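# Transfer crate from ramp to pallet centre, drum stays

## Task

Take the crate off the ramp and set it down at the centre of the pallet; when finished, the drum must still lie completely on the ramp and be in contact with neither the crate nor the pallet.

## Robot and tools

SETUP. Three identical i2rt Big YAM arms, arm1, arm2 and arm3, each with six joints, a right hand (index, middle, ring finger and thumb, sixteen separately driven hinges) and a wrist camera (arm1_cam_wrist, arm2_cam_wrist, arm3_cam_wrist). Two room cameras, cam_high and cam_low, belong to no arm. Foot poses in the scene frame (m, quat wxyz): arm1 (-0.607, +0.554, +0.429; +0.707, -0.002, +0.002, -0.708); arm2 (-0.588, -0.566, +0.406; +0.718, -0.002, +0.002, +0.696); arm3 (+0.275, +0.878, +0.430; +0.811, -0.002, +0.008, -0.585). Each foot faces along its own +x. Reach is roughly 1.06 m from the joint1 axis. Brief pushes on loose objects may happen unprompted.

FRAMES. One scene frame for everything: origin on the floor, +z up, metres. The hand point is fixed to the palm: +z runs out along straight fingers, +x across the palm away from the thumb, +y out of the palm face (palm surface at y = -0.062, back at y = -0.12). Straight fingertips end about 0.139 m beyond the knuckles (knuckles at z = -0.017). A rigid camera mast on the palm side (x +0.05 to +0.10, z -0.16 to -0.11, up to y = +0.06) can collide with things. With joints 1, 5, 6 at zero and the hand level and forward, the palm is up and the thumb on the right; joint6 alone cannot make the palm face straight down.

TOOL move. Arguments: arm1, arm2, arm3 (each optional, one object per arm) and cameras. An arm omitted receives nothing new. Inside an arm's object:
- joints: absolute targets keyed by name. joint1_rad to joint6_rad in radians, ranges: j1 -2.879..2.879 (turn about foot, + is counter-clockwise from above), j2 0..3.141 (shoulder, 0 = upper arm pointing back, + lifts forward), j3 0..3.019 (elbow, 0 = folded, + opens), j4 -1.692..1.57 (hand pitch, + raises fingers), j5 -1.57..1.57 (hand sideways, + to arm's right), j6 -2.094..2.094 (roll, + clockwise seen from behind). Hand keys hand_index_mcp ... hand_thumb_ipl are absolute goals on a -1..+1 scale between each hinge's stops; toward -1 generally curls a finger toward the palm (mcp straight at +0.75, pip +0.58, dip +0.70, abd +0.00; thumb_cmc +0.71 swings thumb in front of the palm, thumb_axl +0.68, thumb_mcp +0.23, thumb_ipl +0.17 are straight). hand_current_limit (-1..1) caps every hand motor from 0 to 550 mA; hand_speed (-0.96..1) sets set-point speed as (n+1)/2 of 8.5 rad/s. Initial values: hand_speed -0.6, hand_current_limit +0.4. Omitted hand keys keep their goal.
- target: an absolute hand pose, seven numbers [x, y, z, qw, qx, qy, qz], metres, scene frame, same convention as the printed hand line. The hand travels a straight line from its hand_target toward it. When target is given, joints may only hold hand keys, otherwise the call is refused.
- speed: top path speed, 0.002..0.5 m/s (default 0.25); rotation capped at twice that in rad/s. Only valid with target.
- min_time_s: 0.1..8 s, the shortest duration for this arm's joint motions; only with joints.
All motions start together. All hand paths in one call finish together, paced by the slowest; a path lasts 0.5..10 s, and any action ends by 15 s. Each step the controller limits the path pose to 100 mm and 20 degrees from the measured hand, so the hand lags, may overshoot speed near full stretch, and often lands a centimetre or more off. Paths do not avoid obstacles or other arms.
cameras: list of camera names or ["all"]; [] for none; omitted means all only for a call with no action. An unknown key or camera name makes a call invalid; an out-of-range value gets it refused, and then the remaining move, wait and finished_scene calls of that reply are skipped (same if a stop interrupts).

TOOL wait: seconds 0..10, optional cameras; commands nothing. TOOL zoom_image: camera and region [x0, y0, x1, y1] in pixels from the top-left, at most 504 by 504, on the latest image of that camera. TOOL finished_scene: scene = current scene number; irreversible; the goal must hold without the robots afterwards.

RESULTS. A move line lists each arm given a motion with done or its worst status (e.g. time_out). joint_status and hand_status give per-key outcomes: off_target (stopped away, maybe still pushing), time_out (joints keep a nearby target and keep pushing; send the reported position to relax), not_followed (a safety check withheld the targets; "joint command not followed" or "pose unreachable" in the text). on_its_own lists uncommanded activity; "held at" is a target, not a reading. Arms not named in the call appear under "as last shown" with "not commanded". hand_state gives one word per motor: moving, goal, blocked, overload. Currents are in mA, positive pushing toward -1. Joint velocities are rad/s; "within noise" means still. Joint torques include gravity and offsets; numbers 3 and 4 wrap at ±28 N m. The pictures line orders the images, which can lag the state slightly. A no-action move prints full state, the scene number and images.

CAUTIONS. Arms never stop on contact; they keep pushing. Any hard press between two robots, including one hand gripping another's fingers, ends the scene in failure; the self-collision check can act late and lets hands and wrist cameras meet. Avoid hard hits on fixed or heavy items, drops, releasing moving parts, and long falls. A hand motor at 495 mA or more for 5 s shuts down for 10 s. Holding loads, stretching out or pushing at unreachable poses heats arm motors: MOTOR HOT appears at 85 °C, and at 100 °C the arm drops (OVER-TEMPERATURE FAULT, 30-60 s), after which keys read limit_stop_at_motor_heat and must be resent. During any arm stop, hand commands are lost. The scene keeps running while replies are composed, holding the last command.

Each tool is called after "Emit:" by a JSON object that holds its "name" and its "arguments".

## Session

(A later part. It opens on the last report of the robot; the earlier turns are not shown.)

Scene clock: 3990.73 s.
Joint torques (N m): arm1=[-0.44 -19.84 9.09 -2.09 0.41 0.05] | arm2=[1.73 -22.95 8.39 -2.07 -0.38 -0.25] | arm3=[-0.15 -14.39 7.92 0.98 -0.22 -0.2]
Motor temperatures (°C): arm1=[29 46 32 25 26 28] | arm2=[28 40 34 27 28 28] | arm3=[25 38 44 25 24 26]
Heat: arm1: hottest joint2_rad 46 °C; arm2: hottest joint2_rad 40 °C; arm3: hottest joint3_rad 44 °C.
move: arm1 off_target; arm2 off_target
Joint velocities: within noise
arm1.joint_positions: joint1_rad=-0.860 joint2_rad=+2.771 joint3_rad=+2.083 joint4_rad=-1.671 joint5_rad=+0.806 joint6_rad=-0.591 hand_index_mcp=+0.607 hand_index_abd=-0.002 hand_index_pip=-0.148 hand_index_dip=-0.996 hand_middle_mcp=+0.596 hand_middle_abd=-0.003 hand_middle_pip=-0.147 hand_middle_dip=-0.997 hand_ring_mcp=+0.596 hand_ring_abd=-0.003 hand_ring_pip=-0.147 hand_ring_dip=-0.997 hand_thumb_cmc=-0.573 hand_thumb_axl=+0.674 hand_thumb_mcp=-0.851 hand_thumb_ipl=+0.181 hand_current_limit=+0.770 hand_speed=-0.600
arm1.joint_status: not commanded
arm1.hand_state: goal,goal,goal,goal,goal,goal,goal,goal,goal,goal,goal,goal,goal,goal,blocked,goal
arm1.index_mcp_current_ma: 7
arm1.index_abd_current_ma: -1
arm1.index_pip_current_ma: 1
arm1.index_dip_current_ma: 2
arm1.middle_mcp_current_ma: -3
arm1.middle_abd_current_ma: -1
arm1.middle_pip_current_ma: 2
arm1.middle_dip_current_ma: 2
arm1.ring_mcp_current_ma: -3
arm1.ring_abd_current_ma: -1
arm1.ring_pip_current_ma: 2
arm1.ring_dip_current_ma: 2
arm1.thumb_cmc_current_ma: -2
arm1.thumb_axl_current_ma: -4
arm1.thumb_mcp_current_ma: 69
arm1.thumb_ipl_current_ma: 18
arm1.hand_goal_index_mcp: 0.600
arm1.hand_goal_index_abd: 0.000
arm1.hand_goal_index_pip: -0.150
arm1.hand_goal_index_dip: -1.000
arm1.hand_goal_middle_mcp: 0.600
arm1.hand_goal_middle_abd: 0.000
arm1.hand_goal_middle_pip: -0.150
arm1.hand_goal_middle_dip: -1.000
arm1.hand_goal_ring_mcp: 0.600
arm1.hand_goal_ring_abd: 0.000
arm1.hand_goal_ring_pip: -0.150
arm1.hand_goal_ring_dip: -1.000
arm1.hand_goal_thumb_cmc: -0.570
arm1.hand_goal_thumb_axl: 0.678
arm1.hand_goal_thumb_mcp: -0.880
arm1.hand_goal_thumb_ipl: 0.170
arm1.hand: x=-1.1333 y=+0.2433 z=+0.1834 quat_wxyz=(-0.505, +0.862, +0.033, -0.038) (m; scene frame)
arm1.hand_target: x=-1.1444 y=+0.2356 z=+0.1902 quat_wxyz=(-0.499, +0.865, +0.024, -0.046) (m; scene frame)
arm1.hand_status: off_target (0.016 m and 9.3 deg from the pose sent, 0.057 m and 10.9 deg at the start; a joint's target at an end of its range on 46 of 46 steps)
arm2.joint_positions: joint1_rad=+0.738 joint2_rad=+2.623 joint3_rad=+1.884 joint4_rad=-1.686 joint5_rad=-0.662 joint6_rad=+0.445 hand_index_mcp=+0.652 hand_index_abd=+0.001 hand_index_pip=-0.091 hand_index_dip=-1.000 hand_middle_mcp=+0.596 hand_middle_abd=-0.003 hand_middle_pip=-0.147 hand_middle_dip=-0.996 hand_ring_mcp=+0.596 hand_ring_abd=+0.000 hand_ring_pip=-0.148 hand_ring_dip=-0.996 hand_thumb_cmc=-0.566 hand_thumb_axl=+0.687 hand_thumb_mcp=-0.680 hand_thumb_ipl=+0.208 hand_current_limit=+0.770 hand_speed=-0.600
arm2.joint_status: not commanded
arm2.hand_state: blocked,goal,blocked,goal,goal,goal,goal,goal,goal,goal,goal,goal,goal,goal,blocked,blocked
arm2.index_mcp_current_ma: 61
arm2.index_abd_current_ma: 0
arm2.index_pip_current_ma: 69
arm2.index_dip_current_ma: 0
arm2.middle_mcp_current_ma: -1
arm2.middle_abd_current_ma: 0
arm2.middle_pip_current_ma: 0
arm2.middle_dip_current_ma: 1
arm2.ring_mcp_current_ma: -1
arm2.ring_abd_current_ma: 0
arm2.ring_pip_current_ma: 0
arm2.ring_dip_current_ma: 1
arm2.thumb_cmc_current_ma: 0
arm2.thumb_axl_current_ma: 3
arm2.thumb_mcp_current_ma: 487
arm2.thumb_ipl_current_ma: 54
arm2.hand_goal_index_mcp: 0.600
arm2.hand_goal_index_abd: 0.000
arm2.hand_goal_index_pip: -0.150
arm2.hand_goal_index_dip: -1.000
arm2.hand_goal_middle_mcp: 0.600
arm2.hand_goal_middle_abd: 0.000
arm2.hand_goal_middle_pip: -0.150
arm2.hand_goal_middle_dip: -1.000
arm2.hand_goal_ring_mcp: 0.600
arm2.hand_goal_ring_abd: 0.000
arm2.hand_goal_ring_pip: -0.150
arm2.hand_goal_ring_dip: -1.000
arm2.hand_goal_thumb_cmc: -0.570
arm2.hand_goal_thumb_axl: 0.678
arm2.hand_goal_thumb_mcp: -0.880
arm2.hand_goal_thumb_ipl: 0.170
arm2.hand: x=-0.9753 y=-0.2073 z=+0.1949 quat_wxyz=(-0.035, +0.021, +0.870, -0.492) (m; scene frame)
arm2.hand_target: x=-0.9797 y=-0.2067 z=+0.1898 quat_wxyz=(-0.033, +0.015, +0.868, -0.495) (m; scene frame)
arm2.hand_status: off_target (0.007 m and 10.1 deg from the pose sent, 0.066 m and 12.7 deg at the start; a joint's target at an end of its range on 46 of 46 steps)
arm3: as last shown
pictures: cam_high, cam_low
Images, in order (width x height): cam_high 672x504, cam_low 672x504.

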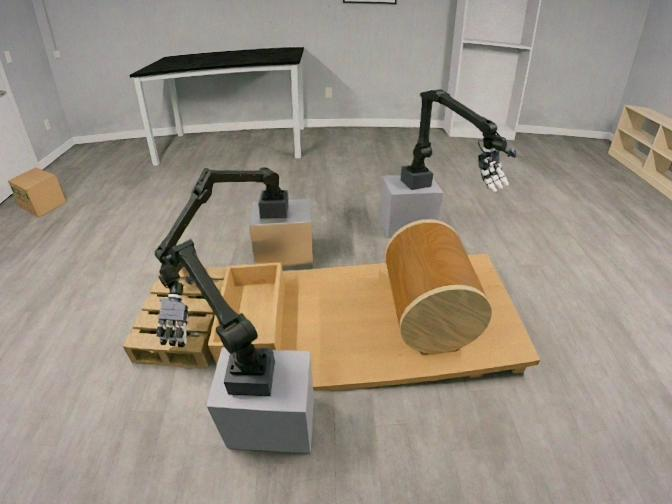

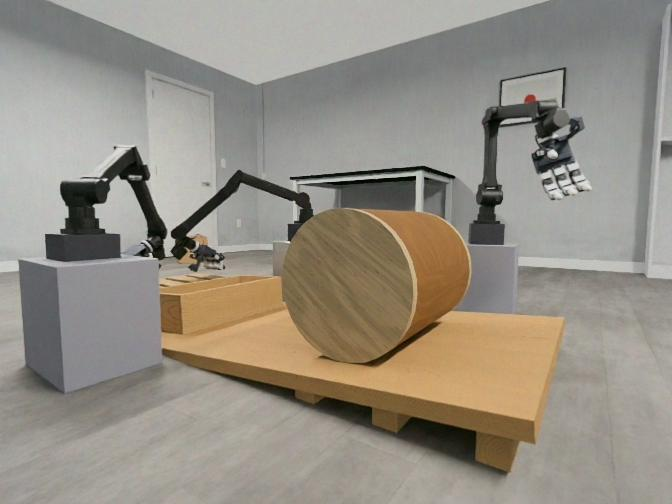

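Emit:
{"name": "zoom_image", "arguments": {"camera": "cam_high", "region": [170, 240, 310, 380]}}

Emit:
{"name": "zoom_image", "arguments": {"camera": "cam_low", "region": [130, 230, 310, 370]}}

Scaled by 3.600.

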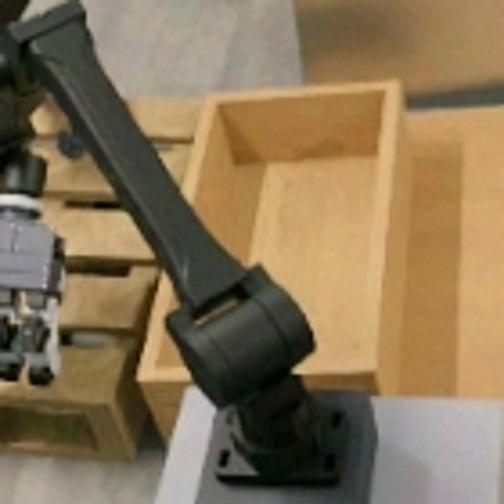

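Scaled by 2.800.

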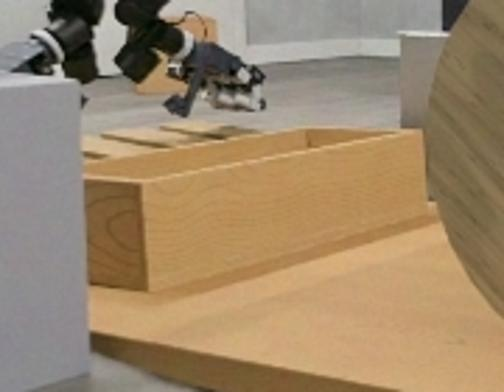

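Emit:
{"name": "move", "arguments": {"arm1": {"target":[-0.80,0.225,0.25,0.5592,-0.829,0,0],"speed":0.3,"joints":{"hand_index_mcp":0.914,"hand_middle_mcp":0.914,"hand_ring_mcp":0.914,"hand_index_pip":0.726,"hand_middle_pip":0.726,"hand_ring_pip":0.726,"hand_thumb_mcp":-0.444,"hand_thumb_ipl":0.17}}, "arm2": {"target":[-0.61,-0.25,0.25,0,0,0.829,-0.5592],"speed":0.3,"joints":{"hand_index_mcp":0.914,"hand_middle_mcp":0.914,"hand_ring_mcp":0.914,"hand_index_pip":0.726,"hand_middle_pip":0.726,"hand_ring_pip":0.726,"hand_thumb_mcp":-0.444,"hand_thumb_ipl":0.17}}}}

Emit:
{"name": "move", "arguments": {"arm1": {"target":[-0.780,0.205,0.17,0.5592,-0.829,0,0],"speed":0.2}, "arm2": {"target":[-0.614,-0.23,0.17,0,0,0.829,-0.5592],"speed":0.2}}}

Emit:
{"name": "move", "arguments": {"arm1": {"target":[-0.780,0.198,0.105,0.5592,-0.829,0,0],"speed":0.12}, "arm2": {"target":[-0.616,-0.222,0.103,0,0,0.829,-0.5592],"speed":0.12}}}

Emit:
{"name": "move", "arguments": {"arm1": {"joints":{"hand_thumb_mcp":-0.88}}, "arm2": {"joints":{"hand_thumb_mcp":-0.88}}, "cameras": ["arm1_cam_wrist","arm2_cam_wrist","cam_high"]}}

Scene clock: 4048.30 s.
Joint torques (N m): arm1=[-0.67 -17.73 1.92 -2.61 0.05 0.1] | arm2=[1.03 -19.49 1.89 -2.52 0.1 -0.27] | arm3=[-0.21 -14.27 7.84 1.1 -0.22 -0.22]
Motor temperatures (°C): arm1=[29 50 36 25 26 28] | arm2=[28 44 36 27 28 28] | arm3=[25 38 44 25 24 26]
Heat: arm1: hottest joint2_rad 50 °C; arm2: hottest joint2_rad 44 °C; arm3: hottest joint3_rad 44 °C.
move: arm1 off_target; arm2 off_target
Joint velocities: within noise
arm1.joint_positions: joint1_rad=-0.347 joint2_rad=+2.469 joint3_rad=+1.421 joint4_rad=-1.671 joint5_rad=+0.331 joint6_rad=-0.158 hand_index_mcp=+0.893 hand_index_abd=-0.002 hand_index_pip=+0.720 hand_index_dip=-0.997 hand_middle_mcp=+0.896 hand_middle_abd=-0.002 hand_middle_pip=+0.719 hand_middle_dip=-0.997 hand_ring_mcp=+0.895 hand_ring_abd=-0.003 hand_ring_pip=+0.719 hand_ring_dip=-0.997 hand_thumb_cmc=-0.572 hand_thumb_axl=+0.676 hand_thumb_mcp=-0.443 hand_thumb_ipl=+0.172 hand_current_limit=+0.770 hand_speed=-0.600
arm1.joint_status: hand_index_mcp off_target (ended at +0.893, target +0.914); the others done
arm1.hand_state: blocked,goal,goal,goal,goal,goal,goal,goal,goal,goal,goal,goal,goal,goal,goal,goal
arm1.index_mcp_current_ma: -32
arm1.index_abd_current_ma: -1
arm1.index_pip_current_ma: -5
arm1.index_dip_current_ma: 2
arm1.middle_mcp_current_ma: -26
arm1.middle_abd_current_ma: -1
arm1.middle_pip_current_ma: -7
arm1.middle_dip_current_ma: 2
arm1.ring_mcp_current_ma: -29
arm1.ring_abd_current_ma: -1
arm1.ring_pip_current_ma: -7
arm1.ring_dip_current_ma: 2
arm1.thumb_cmc_current_ma: -1
arm1.thumb_axl_current_ma: -1
arm1.thumb_mcp_current_ma: 0
arm1.thumb_ipl_current_ma: 2
arm1.hand_goal_index_mcp: 0.914
arm1.hand_goal_index_abd: 0.000
arm1.hand_goal_index_pip: 0.726
arm1.hand_goal_index_dip: -1.000
arm1.hand_goal_middle_mcp: 0.914
arm1.hand_goal_middle_abd: 0.000
arm1.hand_goal_middle_pip: 0.726
arm1.hand_goal_middle_dip: -1.000
arm1.hand_goal_ring_mcp: 0.914
arm1.hand_goal_ring_abd: 0.000
arm1.hand_goal_ring_pip: 0.726
arm1.hand_goal_ring_dip: -1.000
arm1.hand_goal_thumb_cmc: -0.570
arm1.hand_goal_thumb_axl: 0.678
arm1.hand_goal_thumb_mcp: -0.444
arm1.hand_goal_thumb_ipl: 0.170
arm1.hand: x=-0.7963 y=+0.2262 z=+0.2366 quat_wxyz=(-0.553, +0.833, +0.009, -0.001) (m; scene frame)
arm1.hand_target: x=-0.7999 y=+0.2254 z=+0.2494 quat_wxyz=(-0.551, +0.834, +0.001, -0.002) (m; scene frame)
arm1.hand_status: off_target (0.014 m and 1.4 deg from the pose sent, 0.340 m and 9.3 deg at the start; a joint's target at an end of its range on 32 of 66 steps)
arm2.joint_positions: joint1_rad=+0.135 joint2_rad=+2.356 joint3_rad=+1.268 joint4_rad=-1.664 joint5_rad=-0.097 joint6_rad=+0.057 hand_index_mcp=+0.894 hand_index_abd=+0.001 hand_index_pip=+0.719 hand_index_dip=-1.000 hand_middle_mcp=+0.894 hand_middle_abd=-0.003 hand_middle_pip=+0.718 hand_middle_dip=-0.996 hand_ring_mcp=+0.895 hand_ring_abd=+0.000 hand_ring_pip=+0.720 hand_ring_dip=-0.996 hand_thumb_cmc=-0.568 hand_thumb_axl=+0.680 hand_thumb_mcp=-0.443 hand_thumb_ipl=+0.173 hand_current_limit=+0.770 hand_speed=-0.600
arm2.joint_status: hand_index_mcp off_target (ended at +0.894, target +0.914); hand_middle_mcp off_target (ended at +0.894, target +0.914); the others done
arm2.hand_state: blocked,goal,goal,goal,blocked,goal,goal,goal,goal,goal,goal,goal,goal,goal,goal,goal
arm2.index_mcp_current_ma: -11
arm2.index_abd_current_ma: 0
arm2.index_pip_current_ma: -1
arm2.index_dip_current_ma: 0
arm2.middle_mcp_current_ma: -11
arm2.middle_abd_current_ma: 0
arm2.middle_pip_current_ma: -2
arm2.middle_dip_current_ma: 0
arm2.ring_mcp_current_ma: -10
arm2.ring_abd_current_ma: 0
arm2.ring_pip_current_ma: -1
arm2.ring_dip_current_ma: 0
arm2.thumb_cmc_current_ma: 0
arm2.thumb_axl_current_ma: 0
arm2.thumb_mcp_current_ma: 0
arm2.thumb_ipl_current_ma: 1
arm2.hand_goal_index_mcp: 0.914
arm2.hand_goal_index_abd: 0.000
arm2.hand_goal_index_pip: 0.726
arm2.hand_goal_index_dip: -1.000
arm2.hand_goal_middle_mcp: 0.914
arm2.hand_goal_middle_abd: 0.000
arm2.hand_goal_middle_pip: 0.726
arm2.hand_goal_middle_dip: -1.000
arm2.hand_goal_ring_mcp: 0.914
arm2.hand_goal_ring_abd: 0.000
arm2.hand_goal_ring_pip: 0.726
arm2.hand_goal_ring_dip: -1.000
arm2.hand_goal_thumb_cmc: -0.570
arm2.hand_goal_thumb_axl: 0.678
arm2.hand_goal_thumb_mcp: -0.444
arm2.hand_goal_thumb_ipl: 0.170
arm2.hand: x=-0.6096 y=-0.2512 z=+0.2447 quat_wxyz=(+0.004, +0.007, +0.828, -0.560) (m; scene frame)
arm2.hand_target: x=-0.6100 y=-0.2501 z=+0.2499 quat_wxyz=(+0.000, +0.000, +0.829, -0.559) (m; scene frame)
arm2.hand_status: done (0.005 m and 1.0 deg from the pose sent, 0.372 m and 10.1 deg at the start)
arm3: as last shown
pictures: none

Scene clock: 4049.67 s.
Joint torques (N m): arm1=[-0.03 -16.09 3.71 -2.17 0.03 0.13] | arm2=[1.26 -18.49 2.78 -1.8 -0.03 -0.28] | arm3=[-0.5 -14.33 7.91 1.05 -0.23 -0.21]
Motor temperatures (°C): arm1=[29 50 36 25 26 28] | arm2=[28 44 36 27 28 28] | arm3=[25 38 44 25 24 26]
Heat: arm1: hottest joint2_rad 50 °C; arm2: hottest joint2_rad 44 °C; arm3: hottest joint3_rad 44 °C.
move: arm1 done; arm2 done
Joint velocities: within noise
arm1.joint_positions: joint1_rad=-0.305 joint2_rad=+2.653 joint3_rad=+1.557 joint4_rad=-1.664 joint5_rad=+0.280 joint6_rad=-0.131 hand_index_mcp=+0.893 hand_index_abd=-0.002 hand_index_pip=+0.720 hand_index_dip=-0.997 hand_middle_mcp=+0.896 hand_middle_abd=-0.002 hand_middle_pip=+0.719 hand_middle_dip=-0.997 hand_ring_mcp=+0.895 hand_ring_abd=-0.003 hand_ring_pip=+0.719 hand_ring_dip=-0.997 hand_thumb_cmc=-0.572 hand_thumb_axl=+0.676 hand_thumb_mcp=-0.443 hand_thumb_ipl=+0.172 hand_current_limit=+0.770 hand_speed=-0.600
arm1.joint_status: not commanded
arm1.hand_state: blocked,goal,goal,goal,goal,goal,goal,goal,goal,goal,goal,goal,goal,goal,goal,goal
arm1.index_mcp_current_ma: -32
arm1.index_abd_current_ma: -1
arm1.index_pip_current_ma: -5
arm1.index_dip_current_ma: 2
arm1.middle_mcp_current_ma: -26
arm1.middle_abd_current_ma: -1
arm1.middle_pip_current_ma: -6
arm1.middle_dip_current_ma: 2
arm1.ring_mcp_current_ma: -29
arm1.ring_abd_current_ma: -1
arm1.ring_pip_current_ma: -6
arm1.ring_dip_current_ma: 2
arm1.thumb_cmc_current_ma: -1
arm1.thumb_axl_current_ma: -1
arm1.thumb_mcp_current_ma: 0
arm1.thumb_ipl_current_ma: 2
arm1.hand_goal_index_mcp: 0.914
arm1.hand_goal_index_abd: 0.000
arm1.hand_goal_index_pip: 0.726
arm1.hand_goal_index_dip: -1.000
arm1.hand_goal_middle_mcp: 0.914
arm1.hand_goal_middle_abd: 0.000
arm1.hand_goal_middle_pip: 0.726
arm1.hand_goal_middle_dip: -1.000
arm1.hand_goal_ring_mcp: 0.914
arm1.hand_goal_ring_abd: 0.000
arm1.hand_goal_ring_pip: 0.726
arm1.hand_goal_ring_dip: -1.000
arm1.hand_goal_thumb_cmc: -0.570
arm1.hand_goal_thumb_axl: 0.678
arm1.hand_goal_thumb_mcp: -0.444
arm1.hand_goal_thumb_ipl: 0.170
arm1.hand: x=-0.7779 y=+0.2147 z=+0.1694 quat_wxyz=(-0.566, +0.824, +0.005, +0.006) (m; scene frame)
arm1.hand_target: x=-0.7800 y=+0.2052 z=+0.1701 quat_wxyz=(-0.559, +0.829, +0.000, +0.000) (m; scene frame)
arm1.hand_status: done (0.010 m and 1.3 deg from the pose sent, 0.072 m and 1.4 deg at the start)
arm2.joint_positions: joint1_rad=+0.135 joint2_rad=+2.540 joint3_rad=+1.407 joint4_rad=-1.623 joint5_rad=-0.097 joint6_rad=+0.057 hand_index_mcp=+0.894 hand_index_abd=+0.001 hand_index_pip=+0.719 hand_index_dip=-1.000 hand_middle_mcp=+0.894 hand_middle_abd=-0.003 hand_middle_pip=+0.718 hand_middle_dip=-0.996 hand_ring_mcp=+0.896 hand_ring_abd=+0.000 hand_ring_pip=+0.720 hand_ring_dip=-0.996 hand_thumb_cmc=-0.568 hand_thumb_axl=+0.680 hand_thumb_mcp=-0.443 hand_thumb_ipl=+0.173 hand_current_limit=+0.770 hand_speed=-0.600
arm2.joint_status: not commanded
arm2.hand_state: goal,goal,goal,goal,goal,goal,goal,goal,goal,goal,goal,goal,goal,goal,goal,goal
arm2.index_mcp_current_ma: -11
arm2.index_abd_current_ma: 0
arm2.index_pip_current_ma: -1
arm2.index_dip_current_ma: 0
arm2.middle_mcp_current_ma: -10
arm2.middle_abd_current_ma: 0
arm2.middle_pip_current_ma: -2
arm2.middle_dip_current_ma: 0
arm2.ring_mcp_current_ma: -9
arm2.ring_abd_current_ma: 0
arm2.ring_pip_current_ma: -1
arm2.ring_dip_current_ma: 0
arm2.thumb_cmc_current_ma: 0
arm2.thumb_axl_current_ma: 0
arm2.thumb_mcp_current_ma: 0
arm2.thumb_ipl_current_ma: 1
arm2.hand_goal_index_mcp: 0.914
arm2.hand_goal_index_abd: 0.000
arm2.hand_goal_index_pip: 0.726
arm2.hand_goal_index_dip: -1.000
arm2.hand_goal_middle_mcp: 0.914
arm2.hand_goal_middle_abd: 0.000
arm2.hand_goal_middle_pip: 0.726
arm2.hand_goal_middle_dip: -1.000
arm2.hand_goal_ring_mcp: 0.914
arm2.hand_goal_ring_abd: 0.000
arm2.hand_goal_ring_pip: 0.726
arm2.hand_goal_ring_dip: -1.000
arm2.hand_goal_thumb_cmc: -0.570
arm2.hand_goal_thumb_axl: 0.678
arm2.hand_goal_thumb_mcp: -0.444
arm2.hand_goal_thumb_ipl: 0.170
arm2.hand: x=-0.6116 y=-0.2327 z=+0.1765 quat_wxyz=(+0.004, +0.007, +0.827, -0.561) (m; scene frame)
arm2.hand_target: x=-0.6139 y=-0.2301 z=+0.1701 quat_wxyz=(+0.000, +0.000, +0.829, -0.559) (m; scene frame)
arm2.hand_status: done (0.007 m and 1.0 deg from the pose sent, 0.078 m and 1.0 deg at the start)
arm3: as last shown
pictures: none

Scene clock: 4051.13 s.
Joint torques (N m): arm1=[0.97 -13.04 4.75 -0.53 -0.07 0.15] | arm2=[1.44 -18.84 2.59 -1.73 -0.1 -0.27] | arm3=[-0.15 -14.21 7.83 0.98 -0.22 -0.22]
Motor temperatures (°C): arm1=[29 50 36 25 26 28] | arm2=[28 43 36 27 28 28] | arm3=[25 38 44 25 24 26]
Heat: arm1: hottest joint2_rad 50 °C; arm2: hottest joint2_rad 43 °C; arm3: hottest joint3_rad 44 °C.
move: arm1 off_target; arm2 done
Joint velocities: within noise
arm1.joint_positions: joint1_rad=-0.303 joint2_rad=+2.764 joint3_rad=+1.679 joint4_rad=-1.684 joint5_rad=+0.277 joint6_rad=-0.131 hand_index_mcp=+0.932 hand_index_abd=-0.002 hand_index_pip=+0.726 hand_index_dip=-1.000 hand_middle_mcp=+0.935 hand_middle_abd=-0.002 hand_middle_pip=+0.729 hand_middle_dip=-1.000 hand_ring_mcp=+0.938 hand_ring_abd=-0.002 hand_ring_pip=+0.733 hand_ring_dip=-1.000 hand_thumb_cmc=-0.572 hand_thumb_axl=+0.676 hand_thumb_mcp=-0.443 hand_thumb_ipl=+0.172 hand_current_limit=+0.770 hand_speed=-0.600
arm1.joint_status: not commanded
arm1.hand_state: goal,goal,goal,goal,blocked,goal,goal,goal,blocked,goal,goal,goal,goal,goal,goal,goal
arm1.index_mcp_current_ma: 26
arm1.index_abd_current_ma: -1
arm1.index_pip_current_ma: 0
arm1.index_dip_current_ma: 0
arm1.middle_mcp_current_ma: 33
arm1.middle_abd_current_ma: -1
arm1.middle_pip_current_ma: 2
arm1.middle_dip_current_ma: 0
arm1.ring_mcp_current_ma: 41
arm1.ring_abd_current_ma: -1
arm1.ring_pip_current_ma: 7
arm1.ring_dip_current_ma: 0
arm1.thumb_cmc_current_ma: -1
arm1.thumb_axl_current_ma: -1
arm1.thumb_mcp_current_ma: 1
arm1.thumb_ipl_current_ma: 2
arm1.hand_goal_index_mcp: 0.914
arm1.hand_goal_index_abd: 0.000
arm1.hand_goal_index_pip: 0.726
arm1.hand_goal_index_dip: -1.000
arm1.hand_goal_middle_mcp: 0.914
arm1.hand_goal_middle_abd: 0.000
arm1.hand_goal_middle_pip: 0.726
arm1.hand_goal_middle_dip: -1.000
arm1.hand_goal_ring_mcp: 0.914
arm1.hand_goal_ring_abd: 0.000
arm1.hand_goal_ring_pip: 0.726
arm1.hand_goal_ring_dip: -1.000
arm1.hand_goal_thumb_cmc: -0.570
arm1.hand_goal_thumb_axl: 0.678
arm1.hand_goal_thumb_mcp: -0.444
arm1.hand_goal_thumb_ipl: 0.170
arm1.on_its_own: hand_index_mcp moved +0.038 to your old target +0.914
arm1.hand: x=-0.7807 y=+0.2024 z=+0.1318 quat_wxyz=(-0.570, +0.821, +0.005, +0.008) (m; scene frame)
arm1.hand_target: x=-0.7797 y=+0.1989 z=+0.1064 quat_wxyz=(-0.559, +0.829, +0.000, +0.000) (m; scene frame)
arm1.hand_status: off_target (0.027 m and 1.9 deg from the pose sent, 0.067 m and 1.3 deg at the start)
arm2.joint_positions: joint1_rad=+0.135 joint2_rad=+2.704 joint3_rad=+1.540 joint4_rad=-1.589 joint5_rad=-0.097 joint6_rad=+0.057 hand_index_mcp=+0.898 hand_index_abd=+0.001 hand_index_pip=+0.719 hand_index_dip=-1.000 hand_middle_mcp=+0.894 hand_middle_abd=-0.003 hand_middle_pip=+0.718 hand_middle_dip=-0.996 hand_ring_mcp=+0.896 hand_ring_abd=+0.000 hand_ring_pip=+0.720 hand_ring_dip=-0.996 hand_thumb_cmc=-0.568 hand_thumb_axl=+0.680 hand_thumb_mcp=-0.443 hand_thumb_ipl=+0.173 hand_current_limit=+0.770 hand_speed=-0.600
arm2.joint_status: not commanded
arm2.hand_state: goal,goal,goal,goal,goal,goal,goal,goal,goal,goal,goal,goal,goal,goal,goal,goal
arm2.index_mcp_current_ma: -7
arm2.index_abd_current_ma: 0
arm2.index_pip_current_ma: -1
arm2.index_dip_current_ma: 0
arm2.middle_mcp_current_ma: -10
arm2.middle_abd_current_ma: 0
arm2.middle_pip_current_ma: -2
arm2.middle_dip_current_ma: 0
arm2.ring_mcp_current_ma: -9
arm2.ring_abd_current_ma: 0
arm2.ring_pip_current_ma: -1
arm2.ring_dip_current_ma: 0
arm2.thumb_cmc_current_ma: 0
arm2.thumb_axl_current_ma: 0
arm2.thumb_mcp_current_ma: 0
arm2.thumb_ipl_current_ma: 1
arm2.hand_goal_index_mcp: 0.914
arm2.hand_goal_index_abd: 0.000
arm2.hand_goal_index_pip: 0.726
arm2.hand_goal_index_dip: -1.000
arm2.hand_goal_middle_mcp: 0.914
arm2.hand_goal_middle_abd: 0.000
arm2.hand_goal_middle_pip: 0.726
arm2.hand_goal_middle_dip: -1.000
arm2.hand_goal_ring_mcp: 0.914
arm2.hand_goal_ring_abd: 0.000
arm2.hand_goal_ring_pip: 0.726
arm2.hand_goal_ring_dip: -1.000
arm2.hand_goal_thumb_cmc: -0.570
arm2.hand_goal_thumb_axl: 0.678
arm2.hand_goal_thumb_mcp: -0.444
arm2.hand_goal_thumb_ipl: 0.170
arm2.hand: x=-0.6128 y=-0.2224 z=+0.1118 quat_wxyz=(+0.004, +0.007, +0.828, -0.560) (m; scene frame)
arm2.hand_target: x=-0.6159 y=-0.2221 z=+0.1032 quat_wxyz=(+0.000, +0.000, +0.829, -0.559) (m; scene frame)
arm2.hand_status: done (0.009 m and 1.0 deg from the pose sent, 0.074 m and 1.0 deg at the start)
arm3.joint_positions: joint1_rad=+0.296 joint2_rad=+1.520 joint3_rad=+1.311 joint4_rad=-1.212 joint5_rad=-0.303 joint6_rad=+0.310 hand_index_mcp=+0.481 hand_index_abd=-0.001 hand_index_pip=+0.279 hand_index_dip=+0.398 hand_middle_mcp=+0.481 hand_middle_abd=+0.000 hand_middle_pip=+0.279 hand_middle_dip=+0.402 hand_ring_mcp=+0.481 hand_ring_abd=+0.004 hand_ring_pip=+0.279 hand_ring_dip=+0.398 hand_thumb_cmc=-0.568 hand_thumb_axl=+0.680 hand_thumb_mcp=+0.096 hand_thumb_ipl=+0.001 hand_current_limit=+0.400 hand_speed=-0.600
arm3.joint_status: not commanded
arm3.hand_state: goal,goal,goal,goal,goal,goal,goal,goal,goal,goal,goal,goal,goal,goal,goal,goal
arm3.index_mcp_current_ma: 0
arm3.index_abd_current_ma: 0
arm3.index_pip_current_ma: 0
arm3.index_dip_current_ma: -1
arm3.middle_mcp_current_ma: 0
arm3.middle_abd_current_ma: 0
arm3.middle_pip_current_ma: 0
arm3.middle_dip_current_ma: 1
arm3.ring_mcp_current_ma: 0
arm3.ring_abd_current_ma: 2
arm3.ring_pip_current_ma: 0
arm3.ring_dip_current_ma: -1
arm3.thumb_cmc_current_ma: 1
arm3.thumb_axl_current_ma: 1
arm3.thumb_mcp_current_ma: -3
arm3.thumb_ipl_current_ma: 0
arm3.hand_goal_index_mcp: 0.480
arm3.hand_goal_index_abd: 0.000
arm3.hand_goal_index_pip: 0.280
arm3.hand_goal_index_dip: 0.400
arm3.hand_goal_middle_mcp: 0.480
arm3.hand_goal_middle_abd: 0.000
arm3.hand_goal_middle_pip: 0.280
arm3.hand_goal_middle_dip: 0.400
arm3.hand_goal_ring_mcp: 0.480
arm3.hand_goal_ring_abd: 0.000
arm3.hand_goal_ring_pip: 0.280
arm3.hand_goal_ring_dip: 0.400
arm3.hand_goal_thumb_cmc: -0.570
arm3.hand_goal_thumb_axl: 0.678
arm3.hand_goal_thumb_mcp: 0.100
arm3.hand_goal_thumb_ipl: 0.000
arm3.hand: x=+0.6047 y=+0.4275 z=+0.6150 quat_wxyz=(-0.005, +0.974, +0.161, +0.160) (m; scene frame)
arm3.hand_target: x=+0.6057 y=+0.4300 z=+0.6222 quat_wxyz=(+0.005, +0.972, +0.170, +0.164) (m; scene frame)
arm3.hand_status: not commanded
pictures: none

Scene clock: 4052.00 s.
Joint torques (N m): arm1=[0.38 -13.63 4.72 -0.68 -0.04 0.1] | arm2=[1.38 -18.78 1.81 -1.77 -0.09 -0.26] | arm3=[-0.67 -13.68 7.91 1.16 -0.21 -0.22]
Motor temperatures (°C): arm1=[29 50 36 25 26 28] | arm2=[28 43 36 27 28 28] | arm3=[25 38 44 25 24 26]
Heat: arm1: hottest joint2_rad 50 °C; arm2: hottest joint2_rad 43 °C; arm3: hottest joint3_rad 44 °C.
move: arm1 done; arm2 off_target
Joint velocities: within noise
arm1.joint_positions: joint1_rad=-0.303 joint2_rad=+2.764 joint3_rad=+1.679 joint4_rad=-1.684 joint5_rad=+0.277 joint6_rad=-0.131 hand_index_mcp=+0.932 hand_index_abd=-0.002 hand_index_pip=+0.726 hand_index_dip=-1.000 hand_middle_mcp=+0.935 hand_middle_abd=-0.002 hand_middle_pip=+0.729 hand_middle_dip=-1.000 hand_ring_mcp=+0.938 hand_ring_abd=-0.002 hand_ring_pip=+0.734 hand_ring_dip=-1.000 hand_thumb_cmc=-0.572 hand_thumb_axl=+0.676 hand_thumb_mcp=-0.870 hand_thumb_ipl=+0.172 hand_current_limit=+0.770 hand_speed=-0.600
arm1.joint_status: all done
arm1.hand_state: goal,goal,goal,goal,blocked,goal,goal,goal,blocked,goal,goal,goal,goal,goal,goal,goal
arm1.index_mcp_current_ma: 26
arm1.index_abd_current_ma: -1
arm1.index_pip_current_ma: 0
arm1.index_dip_current_ma: 0
arm1.middle_mcp_current_ma: 33
arm1.middle_abd_current_ma: -1
arm1.middle_pip_current_ma: 2
arm1.middle_dip_current_ma: 0
arm1.ring_mcp_current_ma: 41
arm1.ring_abd_current_ma: -1
arm1.ring_pip_current_ma: 7
arm1.ring_dip_current_ma: 0
arm1.thumb_cmc_current_ma: -1
arm1.thumb_axl_current_ma: -1
arm1.thumb_mcp_current_ma: 16
arm1.thumb_ipl_current_ma: 2
arm1.hand_goal_index_mcp: 0.914
arm1.hand_goal_index_abd: 0.000
arm1.hand_goal_index_pip: 0.726
arm1.hand_goal_index_dip: -1.000
arm1.hand_goal_middle_mcp: 0.914
arm1.hand_goal_middle_abd: 0.000
arm1.hand_goal_middle_pip: 0.726
arm1.hand_goal_middle_dip: -1.000
arm1.hand_goal_ring_mcp: 0.914
arm1.hand_goal_ring_abd: 0.000
arm1.hand_goal_ring_pip: 0.726
arm1.hand_goal_ring_dip: -1.000
arm1.hand_goal_thumb_cmc: -0.570
arm1.hand_goal_thumb_axl: 0.678
arm1.hand_goal_thumb_mcp: -0.880
arm1.hand_goal_thumb_ipl: 0.170
arm1.hand: x=-0.7807 y=+0.2024 z=+0.1318 quat_wxyz=(-0.570, +0.821, +0.005, +0.008) (m; scene frame)
arm1.hand_target: x=-0.7797 y=+0.1989 z=+0.1064 quat_wxyz=(-0.559, +0.829, +0.000, +0.000) (m; scene frame)
arm1.hand_status: not commanded
arm2.joint_positions: joint1_rad=+0.135 joint2_rad=+2.704 joint3_rad=+1.549 joint4_rad=-1.589 joint5_rad=-0.097 joint6_rad=+0.057 hand_index_mcp=+0.928 hand_index_abd=+0.001 hand_index_pip=+0.719 hand_index_dip=-1.000 hand_middle_mcp=+0.895 hand_middle_abd=-0.003 hand_middle_pip=+0.718 hand_middle_dip=-0.996 hand_ring_mcp=+0.896 hand_ring_abd=+0.000 hand_ring_pip=+0.720 hand_ring_dip=-0.996 hand_thumb_cmc=-0.568 hand_thumb_axl=+0.680 hand_thumb_mcp=-0.759 hand_thumb_ipl=+0.198 hand_current_limit=+0.770 hand_speed=-0.600
arm2.joint_status: hand_thumb_mcp off_target (ended at -0.759, target -0.880)
arm2.hand_state: goal,goal,goal,goal,goal,goal,goal,goal,goal,goal,goal,goal,goal,goal,blocked,blocked
arm2.index_mcp_current_ma: 6
arm2.index_abd_current_ma: 0
arm2.index_pip_current_ma: -1
arm2.index_dip_current_ma: 0
arm2.middle_mcp_current_ma: -10
arm2.middle_abd_current_ma: 0
arm2.middle_pip_current_ma: -2
arm2.middle_dip_current_ma: 0
arm2.ring_mcp_current_ma: -9
arm2.ring_abd_current_ma: 0
arm2.ring_pip_current_ma: -1
arm2.ring_dip_current_ma: 0
arm2.thumb_cmc_current_ma: 0
arm2.thumb_axl_current_ma: 0
arm2.thumb_mcp_current_ma: 403
arm2.thumb_ipl_current_ma: 30
arm2.hand_goal_index_mcp: 0.914
arm2.hand_goal_index_abd: 0.000
arm2.hand_goal_index_pip: 0.726
arm2.hand_goal_index_dip: -1.000
arm2.hand_goal_middle_mcp: 0.914
arm2.hand_goal_middle_abd: 0.000
arm2.hand_goal_middle_pip: 0.726
arm2.hand_goal_middle_dip: -1.000
arm2.hand_goal_ring_mcp: 0.914
arm2.hand_goal_ring_abd: 0.000
arm2.hand_goal_ring_pip: 0.726
arm2.hand_goal_ring_dip: -1.000
arm2.hand_goal_thumb_cmc: -0.570
arm2.hand_goal_thumb_axl: 0.678
arm2.hand_goal_thumb_mcp: -0.880
arm2.hand_goal_thumb_ipl: 0.170
arm2.hand: x=-0.6133 y=-0.2176 z=+0.1112 quat_wxyz=(+0.004, +0.007, +0.831, -0.556) (m; scene frame)
arm2.hand_target: x=-0.6159 y=-0.2220 z=+0.1032 quat_wxyz=(+0.000, +0.000, +0.829, -0.559) (m; scene frame)
arm2.hand_status: not commanded
arm3: as last shown
pictures: arm1_cam_wrist, arm2_cam_wrist, cam_high
Images, in order (width x height): arm1_cam_wrist 672x504, arm2_cam_wrist 672x504, cam_high 672x504.

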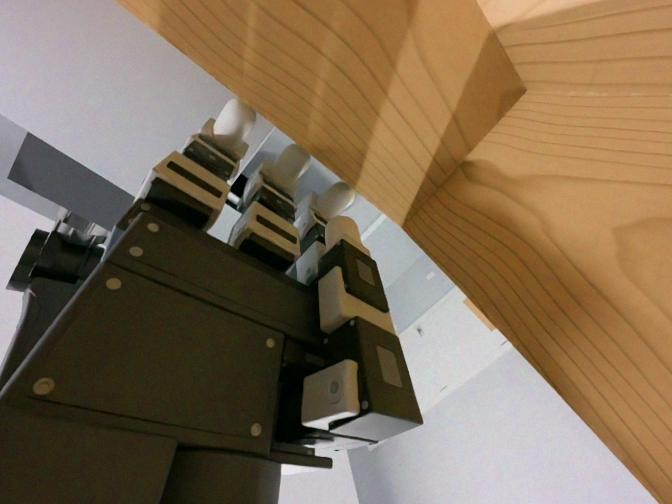

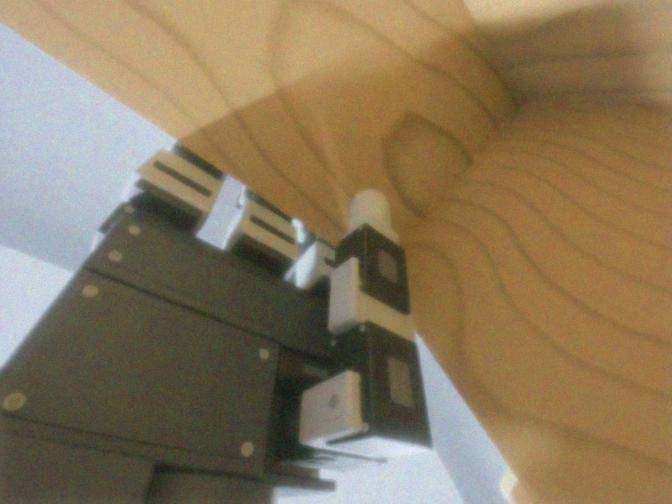

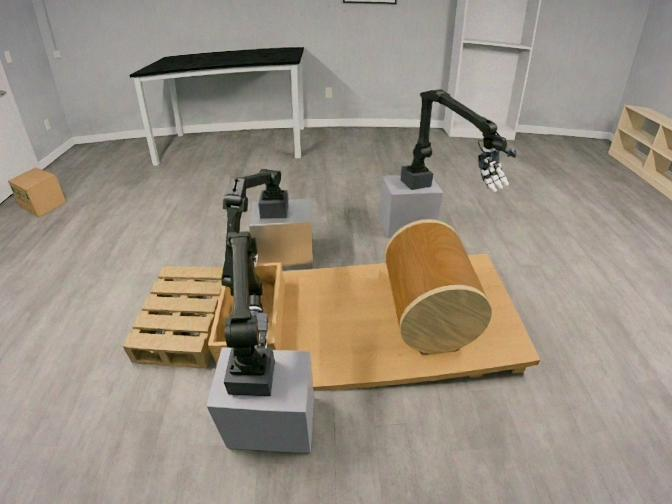

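Emit:
{"name": "move", "arguments": {"arm1": {"target":[-0.780,0.215,0.16,0.5592,-0.829,0,0],"speed":0.2,"joints":{"hand_thumb_mcp":-0.444}}, "arm2": {"target":[-0.616,-0.209,0.103,0,0,0.829,-0.5592],"speed":0.1,"joints":{"hand_thumb_mcp":-0.444}}}}

Emit:
{"name": "move", "arguments": {"arm1": {"target":[-0.780,0.210,0.103,0.5592,-0.829,0,0],"speed":0.12}}}

Emit:
{"name": "move", "arguments": {"arm1": {"joints":{"hand_thumb_mcp":-0.88}}, "arm2": {"joints":{"hand_thumb_mcp":-0.88}}, "cameras": ["arm1_cam_wrist","arm2_cam_wrist"]}}

Scene clock: 4064.93 s.
Joint torques (N m): arm1=[0.56 -17.73 1.66 -1.88 0.17 0.08] | arm2=[1.26 -18.14 3.73 -2.26 0 -0.28] | arm3=[-0.26 -13.92 7.94 1.02 -0.2 -0.19]
Motor temperatures (°C): arm1=[29 47 35 25 26 28] | arm2=[28 42 35 27 28 28] | arm3=[25 38 44 25 24 26]
Heat: arm1: hottest joint2_rad 47 °C; arm2: hottest joint2_rad 42 °C; arm3: hottest joint3_rad 44 °C.
move: arm1 off_target; arm2 off_target
Joint velocities: within noise
arm1.joint_positions: joint1_rad=-0.303 joint2_rad=+2.692 joint3_rad=+1.562 joint4_rad=-1.640 joint5_rad=+0.281 joint6_rad=-0.131 hand_index_mcp=+0.907 hand_index_abd=-0.002 hand_index_pip=+0.725 hand_index_dip=-1.000 hand_middle_mcp=+0.908 hand_middle_abd=-0.002 hand_middle_pip=+0.725 hand_middle_dip=-1.000 hand_ring_mcp=+0.907 hand_ring_abd=-0.002 hand_ring_pip=+0.726 hand_ring_dip=-1.000 hand_thumb_cmc=-0.572 hand_thumb_axl=+0.676 hand_thumb_mcp=-0.443 hand_thumb_ipl=+0.172 hand_current_limit=+0.770 hand_speed=-0.600
arm1.joint_status: all done
arm1.hand_state: goal,goal,goal,goal,goal,goal,goal,goal,goal,goal,goal,goal,goal,goal,goal,goal
arm1.index_mcp_current_ma: -7
arm1.index_abd_current_ma: -1
arm1.index_pip_current_ma: 0
arm1.index_dip_current_ma: 0
arm1.middle_mcp_current_ma: -6
arm1.middle_abd_current_ma: -1
arm1.middle_pip_current_ma: 0
arm1.middle_dip_current_ma: 0
arm1.ring_mcp_current_ma: -6
arm1.ring_abd_current_ma: -1
arm1.ring_pip_current_ma: 0
arm1.ring_dip_current_ma: 0
arm1.thumb_cmc_current_ma: -1
arm1.thumb_axl_current_ma: -1
arm1.thumb_mcp_current_ma: 0
arm1.thumb_ipl_current_ma: 2
arm1.hand_goal_index_mcp: 0.914
arm1.hand_goal_index_abd: 0.000
arm1.hand_goal_index_pip: 0.726
arm1.hand_goal_index_dip: -1.000
arm1.hand_goal_middle_mcp: 0.914
arm1.hand_goal_middle_abd: 0.000
arm1.hand_goal_middle_pip: 0.726
arm1.hand_goal_middle_dip: -1.000
arm1.hand_goal_ring_mcp: 0.914
arm1.hand_goal_ring_abd: 0.000
arm1.hand_goal_ring_pip: 0.726
arm1.hand_goal_ring_dip: -1.000
arm1.hand_goal_thumb_cmc: -0.570
arm1.hand_goal_thumb_axl: 0.678
arm1.hand_goal_thumb_mcp: -0.444
arm1.hand_goal_thumb_ipl: 0.170
arm1.hand: x=-0.7748 y=+0.2231 z=+0.1515 quat_wxyz=(-0.571, +0.821, +0.006, +0.006) (m; scene frame)
arm1.hand_target: x=-0.7799 y=+0.2151 z=+0.1600 quat_wxyz=(-0.559, +0.829, +0.000, +0.000) (m; scene frame)
arm1.hand_status: off_target (0.013 m and 1.9 deg from the pose sent, 0.031 m and 1.8 deg at the start)
arm2.joint_positions: joint1_rad=+0.135 joint2_rad=+2.705 joint3_rad=+1.577 joint4_rad=-1.609 joint5_rad=-0.097 joint6_rad=+0.057 hand_index_mcp=+0.922 hand_index_abd=+0.001 hand_index_pip=+0.719 hand_index_dip=-1.000 hand_middle_mcp=+0.895 hand_middle_abd=-0.003 hand_middle_pip=+0.718 hand_middle_dip=-0.996 hand_ring_mcp=+0.896 hand_ring_abd=+0.000 hand_ring_pip=+0.720 hand_ring_dip=-0.996 hand_thumb_cmc=-0.568 hand_thumb_axl=+0.680 hand_thumb_mcp=-0.443 hand_thumb_ipl=+0.174 hand_current_limit=+0.770 hand_speed=-0.600
arm2.joint_status: all done
arm2.hand_state: goal,goal,goal,goal,goal,goal,goal,goal,goal,goal,goal,goal,goal,goal,goal,goal
arm2.index_mcp_current_ma: 2
arm2.index_abd_current_ma: 0
arm2.index_pip_current_ma: -1
arm2.index_dip_current_ma: 0
arm2.middle_mcp_current_ma: -10
arm2.middle_abd_current_ma: 0
arm2.middle_pip_current_ma: -2
arm2.middle_dip_current_ma: 0
arm2.ring_mcp_current_ma: -9
arm2.ring_abd_current_ma: 0
arm2.ring_pip_current_ma: -1
arm2.ring_dip_current_ma: 0
arm2.thumb_cmc_current_ma: 0
arm2.thumb_axl_current_ma: 0
arm2.thumb_mcp_current_ma: 0
arm2.thumb_ipl_current_ma: 1
arm2.hand_goal_index_mcp: 0.914
arm2.hand_goal_index_abd: 0.000
arm2.hand_goal_index_pip: 0.726
arm2.hand_goal_index_dip: -1.000
arm2.hand_goal_middle_mcp: 0.914
arm2.hand_goal_middle_abd: 0.000
arm2.hand_goal_middle_pip: 0.726
arm2.hand_goal_middle_dip: -1.000
arm2.hand_goal_ring_mcp: 0.914
arm2.hand_goal_ring_abd: 0.000
arm2.hand_goal_ring_pip: 0.726
arm2.hand_goal_ring_dip: -1.000
arm2.hand_goal_thumb_cmc: -0.570
arm2.hand_goal_thumb_axl: 0.678
arm2.hand_goal_thumb_mcp: -0.444
arm2.hand_goal_thumb_ipl: 0.170
arm2.hand: x=-0.6144 y=-0.2071 z=+0.1137 quat_wxyz=(+0.004, +0.007, +0.833, -0.554) (m; scene frame)
arm2.hand_target: x=-0.6159 y=-0.2092 z=+0.1032 quat_wxyz=(+0.000, +0.000, +0.829, -0.559) (m; scene frame)
arm2.hand_status: off_target (0.011 m and 1.2 deg from the pose sent, 0.012 m and 1.0 deg at the start)
arm3: as last shown
pictures: none

Scene clock: 4066.37 s.
Joint torques (N m): arm1=[-0.03 -16.44 3.1 -2 0.1 0.1] | arm2=[1.14 -18.26 3.7 -2.26 0 -0.28] | arm3=[-0.5 -14.04 7.87 0.96 -0.22 -0.21]
Motor temperatures (°C): arm1=[29 47 35 25 26 28] | arm2=[28 42 35 27 28 28] | arm3=[25 38 44 25 24 26]
Heat: arm1: hottest joint2_rad 47 °C; arm2: hottest joint2_rad 42 °C; arm3: hottest joint3_rad 44 °C.
move: arm1 done
Joint velocities: within noise
arm1.joint_positions: joint1_rad=-0.303 joint2_rad=+2.804 joint3_rad=+1.657 joint4_rad=-1.614 joint5_rad=+0.281 joint6_rad=-0.131 hand_index_mcp=+0.906 hand_index_abd=-0.002 hand_index_pip=+0.725 hand_index_dip=-1.000 hand_middle_mcp=+0.907 hand_middle_abd=-0.002 hand_middle_pip=+0.726 hand_middle_dip=-1.000 hand_ring_mcp=+0.909 hand_ring_abd=-0.002 hand_ring_pip=+0.727 hand_ring_dip=-1.000 hand_thumb_cmc=-0.572 hand_thumb_axl=+0.676 hand_thumb_mcp=-0.443 hand_thumb_ipl=+0.172 hand_current_limit=+0.770 hand_speed=-0.600
arm1.joint_status: not commanded
arm1.hand_state: goal,goal,goal,goal,goal,goal,goal,goal,goal,goal,goal,goal,goal,goal,goal,goal
arm1.index_mcp_current_ma: -8
arm1.index_abd_current_ma: -1
arm1.index_pip_current_ma: 0
arm1.index_dip_current_ma: 0
arm1.middle_mcp_current_ma: -6
arm1.middle_abd_current_ma: -1
arm1.middle_pip_current_ma: 0
arm1.middle_dip_current_ma: 0
arm1.ring_mcp_current_ma: -4
arm1.ring_abd_current_ma: -1
arm1.ring_pip_current_ma: 0
arm1.ring_dip_current_ma: 0
arm1.thumb_cmc_current_ma: -1
arm1.thumb_axl_current_ma: -1
arm1.thumb_mcp_current_ma: 1
arm1.thumb_ipl_current_ma: 2
arm1.hand_goal_index_mcp: 0.914
arm1.hand_goal_index_abd: 0.000
arm1.hand_goal_index_pip: 0.726
arm1.hand_goal_index_dip: -1.000
arm1.hand_goal_middle_mcp: 0.914
arm1.hand_goal_middle_abd: 0.000
arm1.hand_goal_middle_pip: 0.726
arm1.hand_goal_middle_dip: -1.000
arm1.hand_goal_ring_mcp: 0.914
arm1.hand_goal_ring_abd: 0.000
arm1.hand_goal_ring_pip: 0.726
arm1.hand_goal_ring_dip: -1.000
arm1.hand_goal_thumb_cmc: -0.570
arm1.hand_goal_thumb_axl: 0.678
arm1.hand_goal_thumb_mcp: -0.444
arm1.hand_goal_thumb_ipl: 0.170
arm1.hand: x=-0.7763 y=+0.2186 z=+0.1049 quat_wxyz=(-0.567, +0.824, +0.006, +0.005) (m; scene frame)
arm1.hand_target: x=-0.7799 y=+0.2100 z=+0.1031 quat_wxyz=(-0.559, +0.829, +0.000, +0.000) (m; scene frame)
arm1.hand_status: done (0.010 m and 1.4 deg from the pose sent, 0.050 m and 1.9 deg at the start)
arm2, arm3: as last shown
arm2.hand: x=-0.6144 y=-0.2070 z=+0.1138 quat_wxyz=(+0.004, +0.007, +0.833, -0.554) (m; scene frame)
arm2.hand_target: x=-0.6159 y=-0.2092 z=+0.1033 quat_wxyz=(+0.000, +0.000, +0.829, -0.559) (m; scene frame)
pictures: none

Scene clock: 4067.20 s.
Joint torques (N m): arm1=[-0.21 -15.5 3.17 -2.06 0.12 0.06] | arm2=[1.08 -18.08 3.7 -2.3 -0.02 -0.28] | arm3=[-0.26 -13.63 7.83 1.16 -0.23 -0.22]
Motor temperatures (°C): arm1=[29 47 34 25 26 28] | arm2=[28 42 35 27 28 28] | arm3=[25 38 44 25 24 26]
Heat: arm1: hottest joint2_rad 47 °C; arm2: hottest joint2_rad 42 °C; arm3: hottest joint3_rad 44 °C.
move: arm1 done; arm2 done
Joint velocities: within noise
arm1.joint_positions: joint1_rad=-0.303 joint2_rad=+2.804 joint3_rad=+1.657 joint4_rad=-1.614 joint5_rad=+0.281 joint6_rad=-0.131 hand_index_mcp=+0.906 hand_index_abd=-0.002 hand_index_pip=+0.725 hand_index_dip=-1.000 hand_middle_mcp=+0.907 hand_middle_abd=-0.002 hand_middle_pip=+0.726 hand_middle_dip=-1.000 hand_ring_mcp=+0.909 hand_ring_abd=-0.002 hand_ring_pip=+0.727 hand_ring_dip=-1.000 hand_thumb_cmc=-0.572 hand_thumb_axl=+0.676 hand_thumb_mcp=-0.870 hand_thumb_ipl=+0.172 hand_current_limit=+0.770 hand_speed=-0.600
arm1.joint_status: all done
arm1.hand_state: goal,goal,goal,goal,goal,goal,goal,goal,goal,goal,goal,goal,goal,goal,goal,goal
arm1.index_mcp_current_ma: -8
arm1.index_abd_current_ma: -1
arm1.index_pip_current_ma: 0
arm1.index_dip_current_ma: 0
arm1.middle_mcp_current_ma: -6
arm1.middle_abd_current_ma: -1
arm1.middle_pip_current_ma: 0
arm1.middle_dip_current_ma: 0
arm1.ring_mcp_current_ma: -4
arm1.ring_abd_current_ma: -1
arm1.ring_pip_current_ma: 0
arm1.ring_dip_current_ma: 0
arm1.thumb_cmc_current_ma: -1
arm1.thumb_axl_current_ma: -1
arm1.thumb_mcp_current_ma: 16
arm1.thumb_ipl_current_ma: 2
arm1.hand_goal_index_mcp: 0.914
arm1.hand_goal_index_abd: 0.000
arm1.hand_goal_index_pip: 0.726
arm1.hand_goal_index_dip: -1.000
arm1.hand_goal_middle_mcp: 0.914
arm1.hand_goal_middle_abd: 0.000
arm1.hand_goal_middle_pip: 0.726
arm1.hand_goal_middle_dip: -1.000
arm1.hand_goal_ring_mcp: 0.914
arm1.hand_goal_ring_abd: 0.000
arm1.hand_goal_ring_pip: 0.726
arm1.hand_goal_ring_dip: -1.000
arm1.hand_goal_thumb_cmc: -0.570
arm1.hand_goal_thumb_axl: 0.678
arm1.hand_goal_thumb_mcp: -0.880
arm1.hand_goal_thumb_ipl: 0.170
arm1.hand: x=-0.7763 y=+0.2186 z=+0.1049 quat_wxyz=(-0.567, +0.824, +0.006, +0.005) (m; scene frame)
arm1.hand_target: x=-0.7799 y=+0.2100 z=+0.1031 quat_wxyz=(-0.559, +0.829, +0.000, +0.000) (m; scene frame)
arm1.hand_status: not commanded
arm2.joint_positions: joint1_rad=+0.135 joint2_rad=+2.705 joint3_rad=+1.577 joint4_rad=-1.609 joint5_rad=-0.097 joint6_rad=+0.057 hand_index_mcp=+0.922 hand_index_abd=+0.001 hand_index_pip=+0.719 hand_index_dip=-1.000 hand_middle_mcp=+0.895 hand_middle_abd=-0.003 hand_middle_pip=+0.718 hand_middle_dip=-0.996 hand_ring_mcp=+0.896 hand_ring_abd=+0.000 hand_ring_pip=+0.720 hand_ring_dip=-0.996 hand_thumb_cmc=-0.568 hand_thumb_axl=+0.680 hand_thumb_mcp=-0.869 hand_thumb_ipl=+0.174 hand_current_limit=+0.770 hand_speed=-0.600
arm2.joint_status: all done
arm2.hand_state: goal,goal,goal,goal,goal,goal,goal,goal,goal,goal,goal,goal,goal,goal,goal,goal
arm2.index_mcp_current_ma: 2
arm2.index_abd_current_ma: 0
arm2.index_pip_current_ma: -1
arm2.index_dip_current_ma: 0
arm2.middle_mcp_current_ma: -10
arm2.middle_abd_current_ma: 0
arm2.middle_pip_current_ma: -2
arm2.middle_dip_current_ma: 0
arm2.ring_mcp_current_ma: -9
arm2.ring_abd_current_ma: 0
arm2.ring_pip_current_ma: -1
arm2.ring_dip_current_ma: 0
arm2.thumb_cmc_current_ma: 0
arm2.thumb_axl_current_ma: 0
arm2.thumb_mcp_current_ma: 5
arm2.thumb_ipl_current_ma: 1
arm2.hand_goal_index_mcp: 0.914
arm2.hand_goal_index_abd: 0.000
arm2.hand_goal_index_pip: 0.726
arm2.hand_goal_index_dip: -1.000
arm2.hand_goal_middle_mcp: 0.914
arm2.hand_goal_middle_abd: 0.000
arm2.hand_goal_middle_pip: 0.726
arm2.hand_goal_middle_dip: -1.000
arm2.hand_goal_ring_mcp: 0.914
arm2.hand_goal_ring_abd: 0.000
arm2.hand_goal_ring_pip: 0.726
arm2.hand_goal_ring_dip: -1.000
arm2.hand_goal_thumb_cmc: -0.570
arm2.hand_goal_thumb_axl: 0.678
arm2.hand_goal_thumb_mcp: -0.880
arm2.hand_goal_thumb_ipl: 0.170
arm2.hand: x=-0.6144 y=-0.2070 z=+0.1138 quat_wxyz=(+0.004, +0.007, +0.833, -0.554) (m; scene frame)
arm2.hand_target: x=-0.6159 y=-0.2092 z=+0.1033 quat_wxyz=(+0.000, +0.000, +0.829, -0.559) (m; scene frame)
arm2.hand_status: not commanded
arm3: as last shown
pictures: arm1_cam_wrist, arm2_cam_wrist
Images, in order (width x height): arm1_cam_wrist 672x504, arm2_cam_wrist 672x504.

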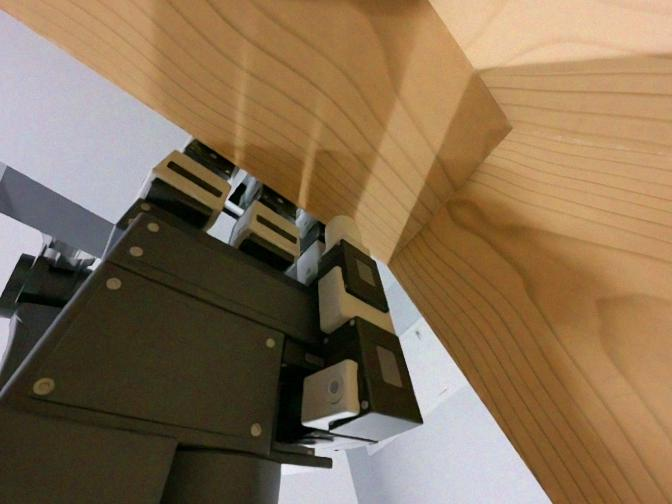

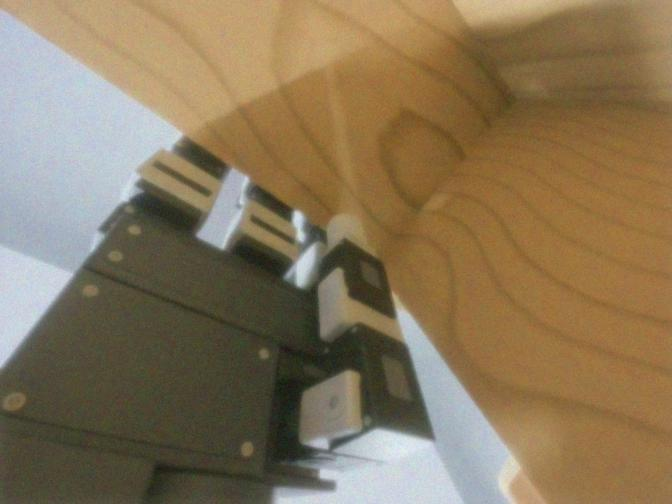

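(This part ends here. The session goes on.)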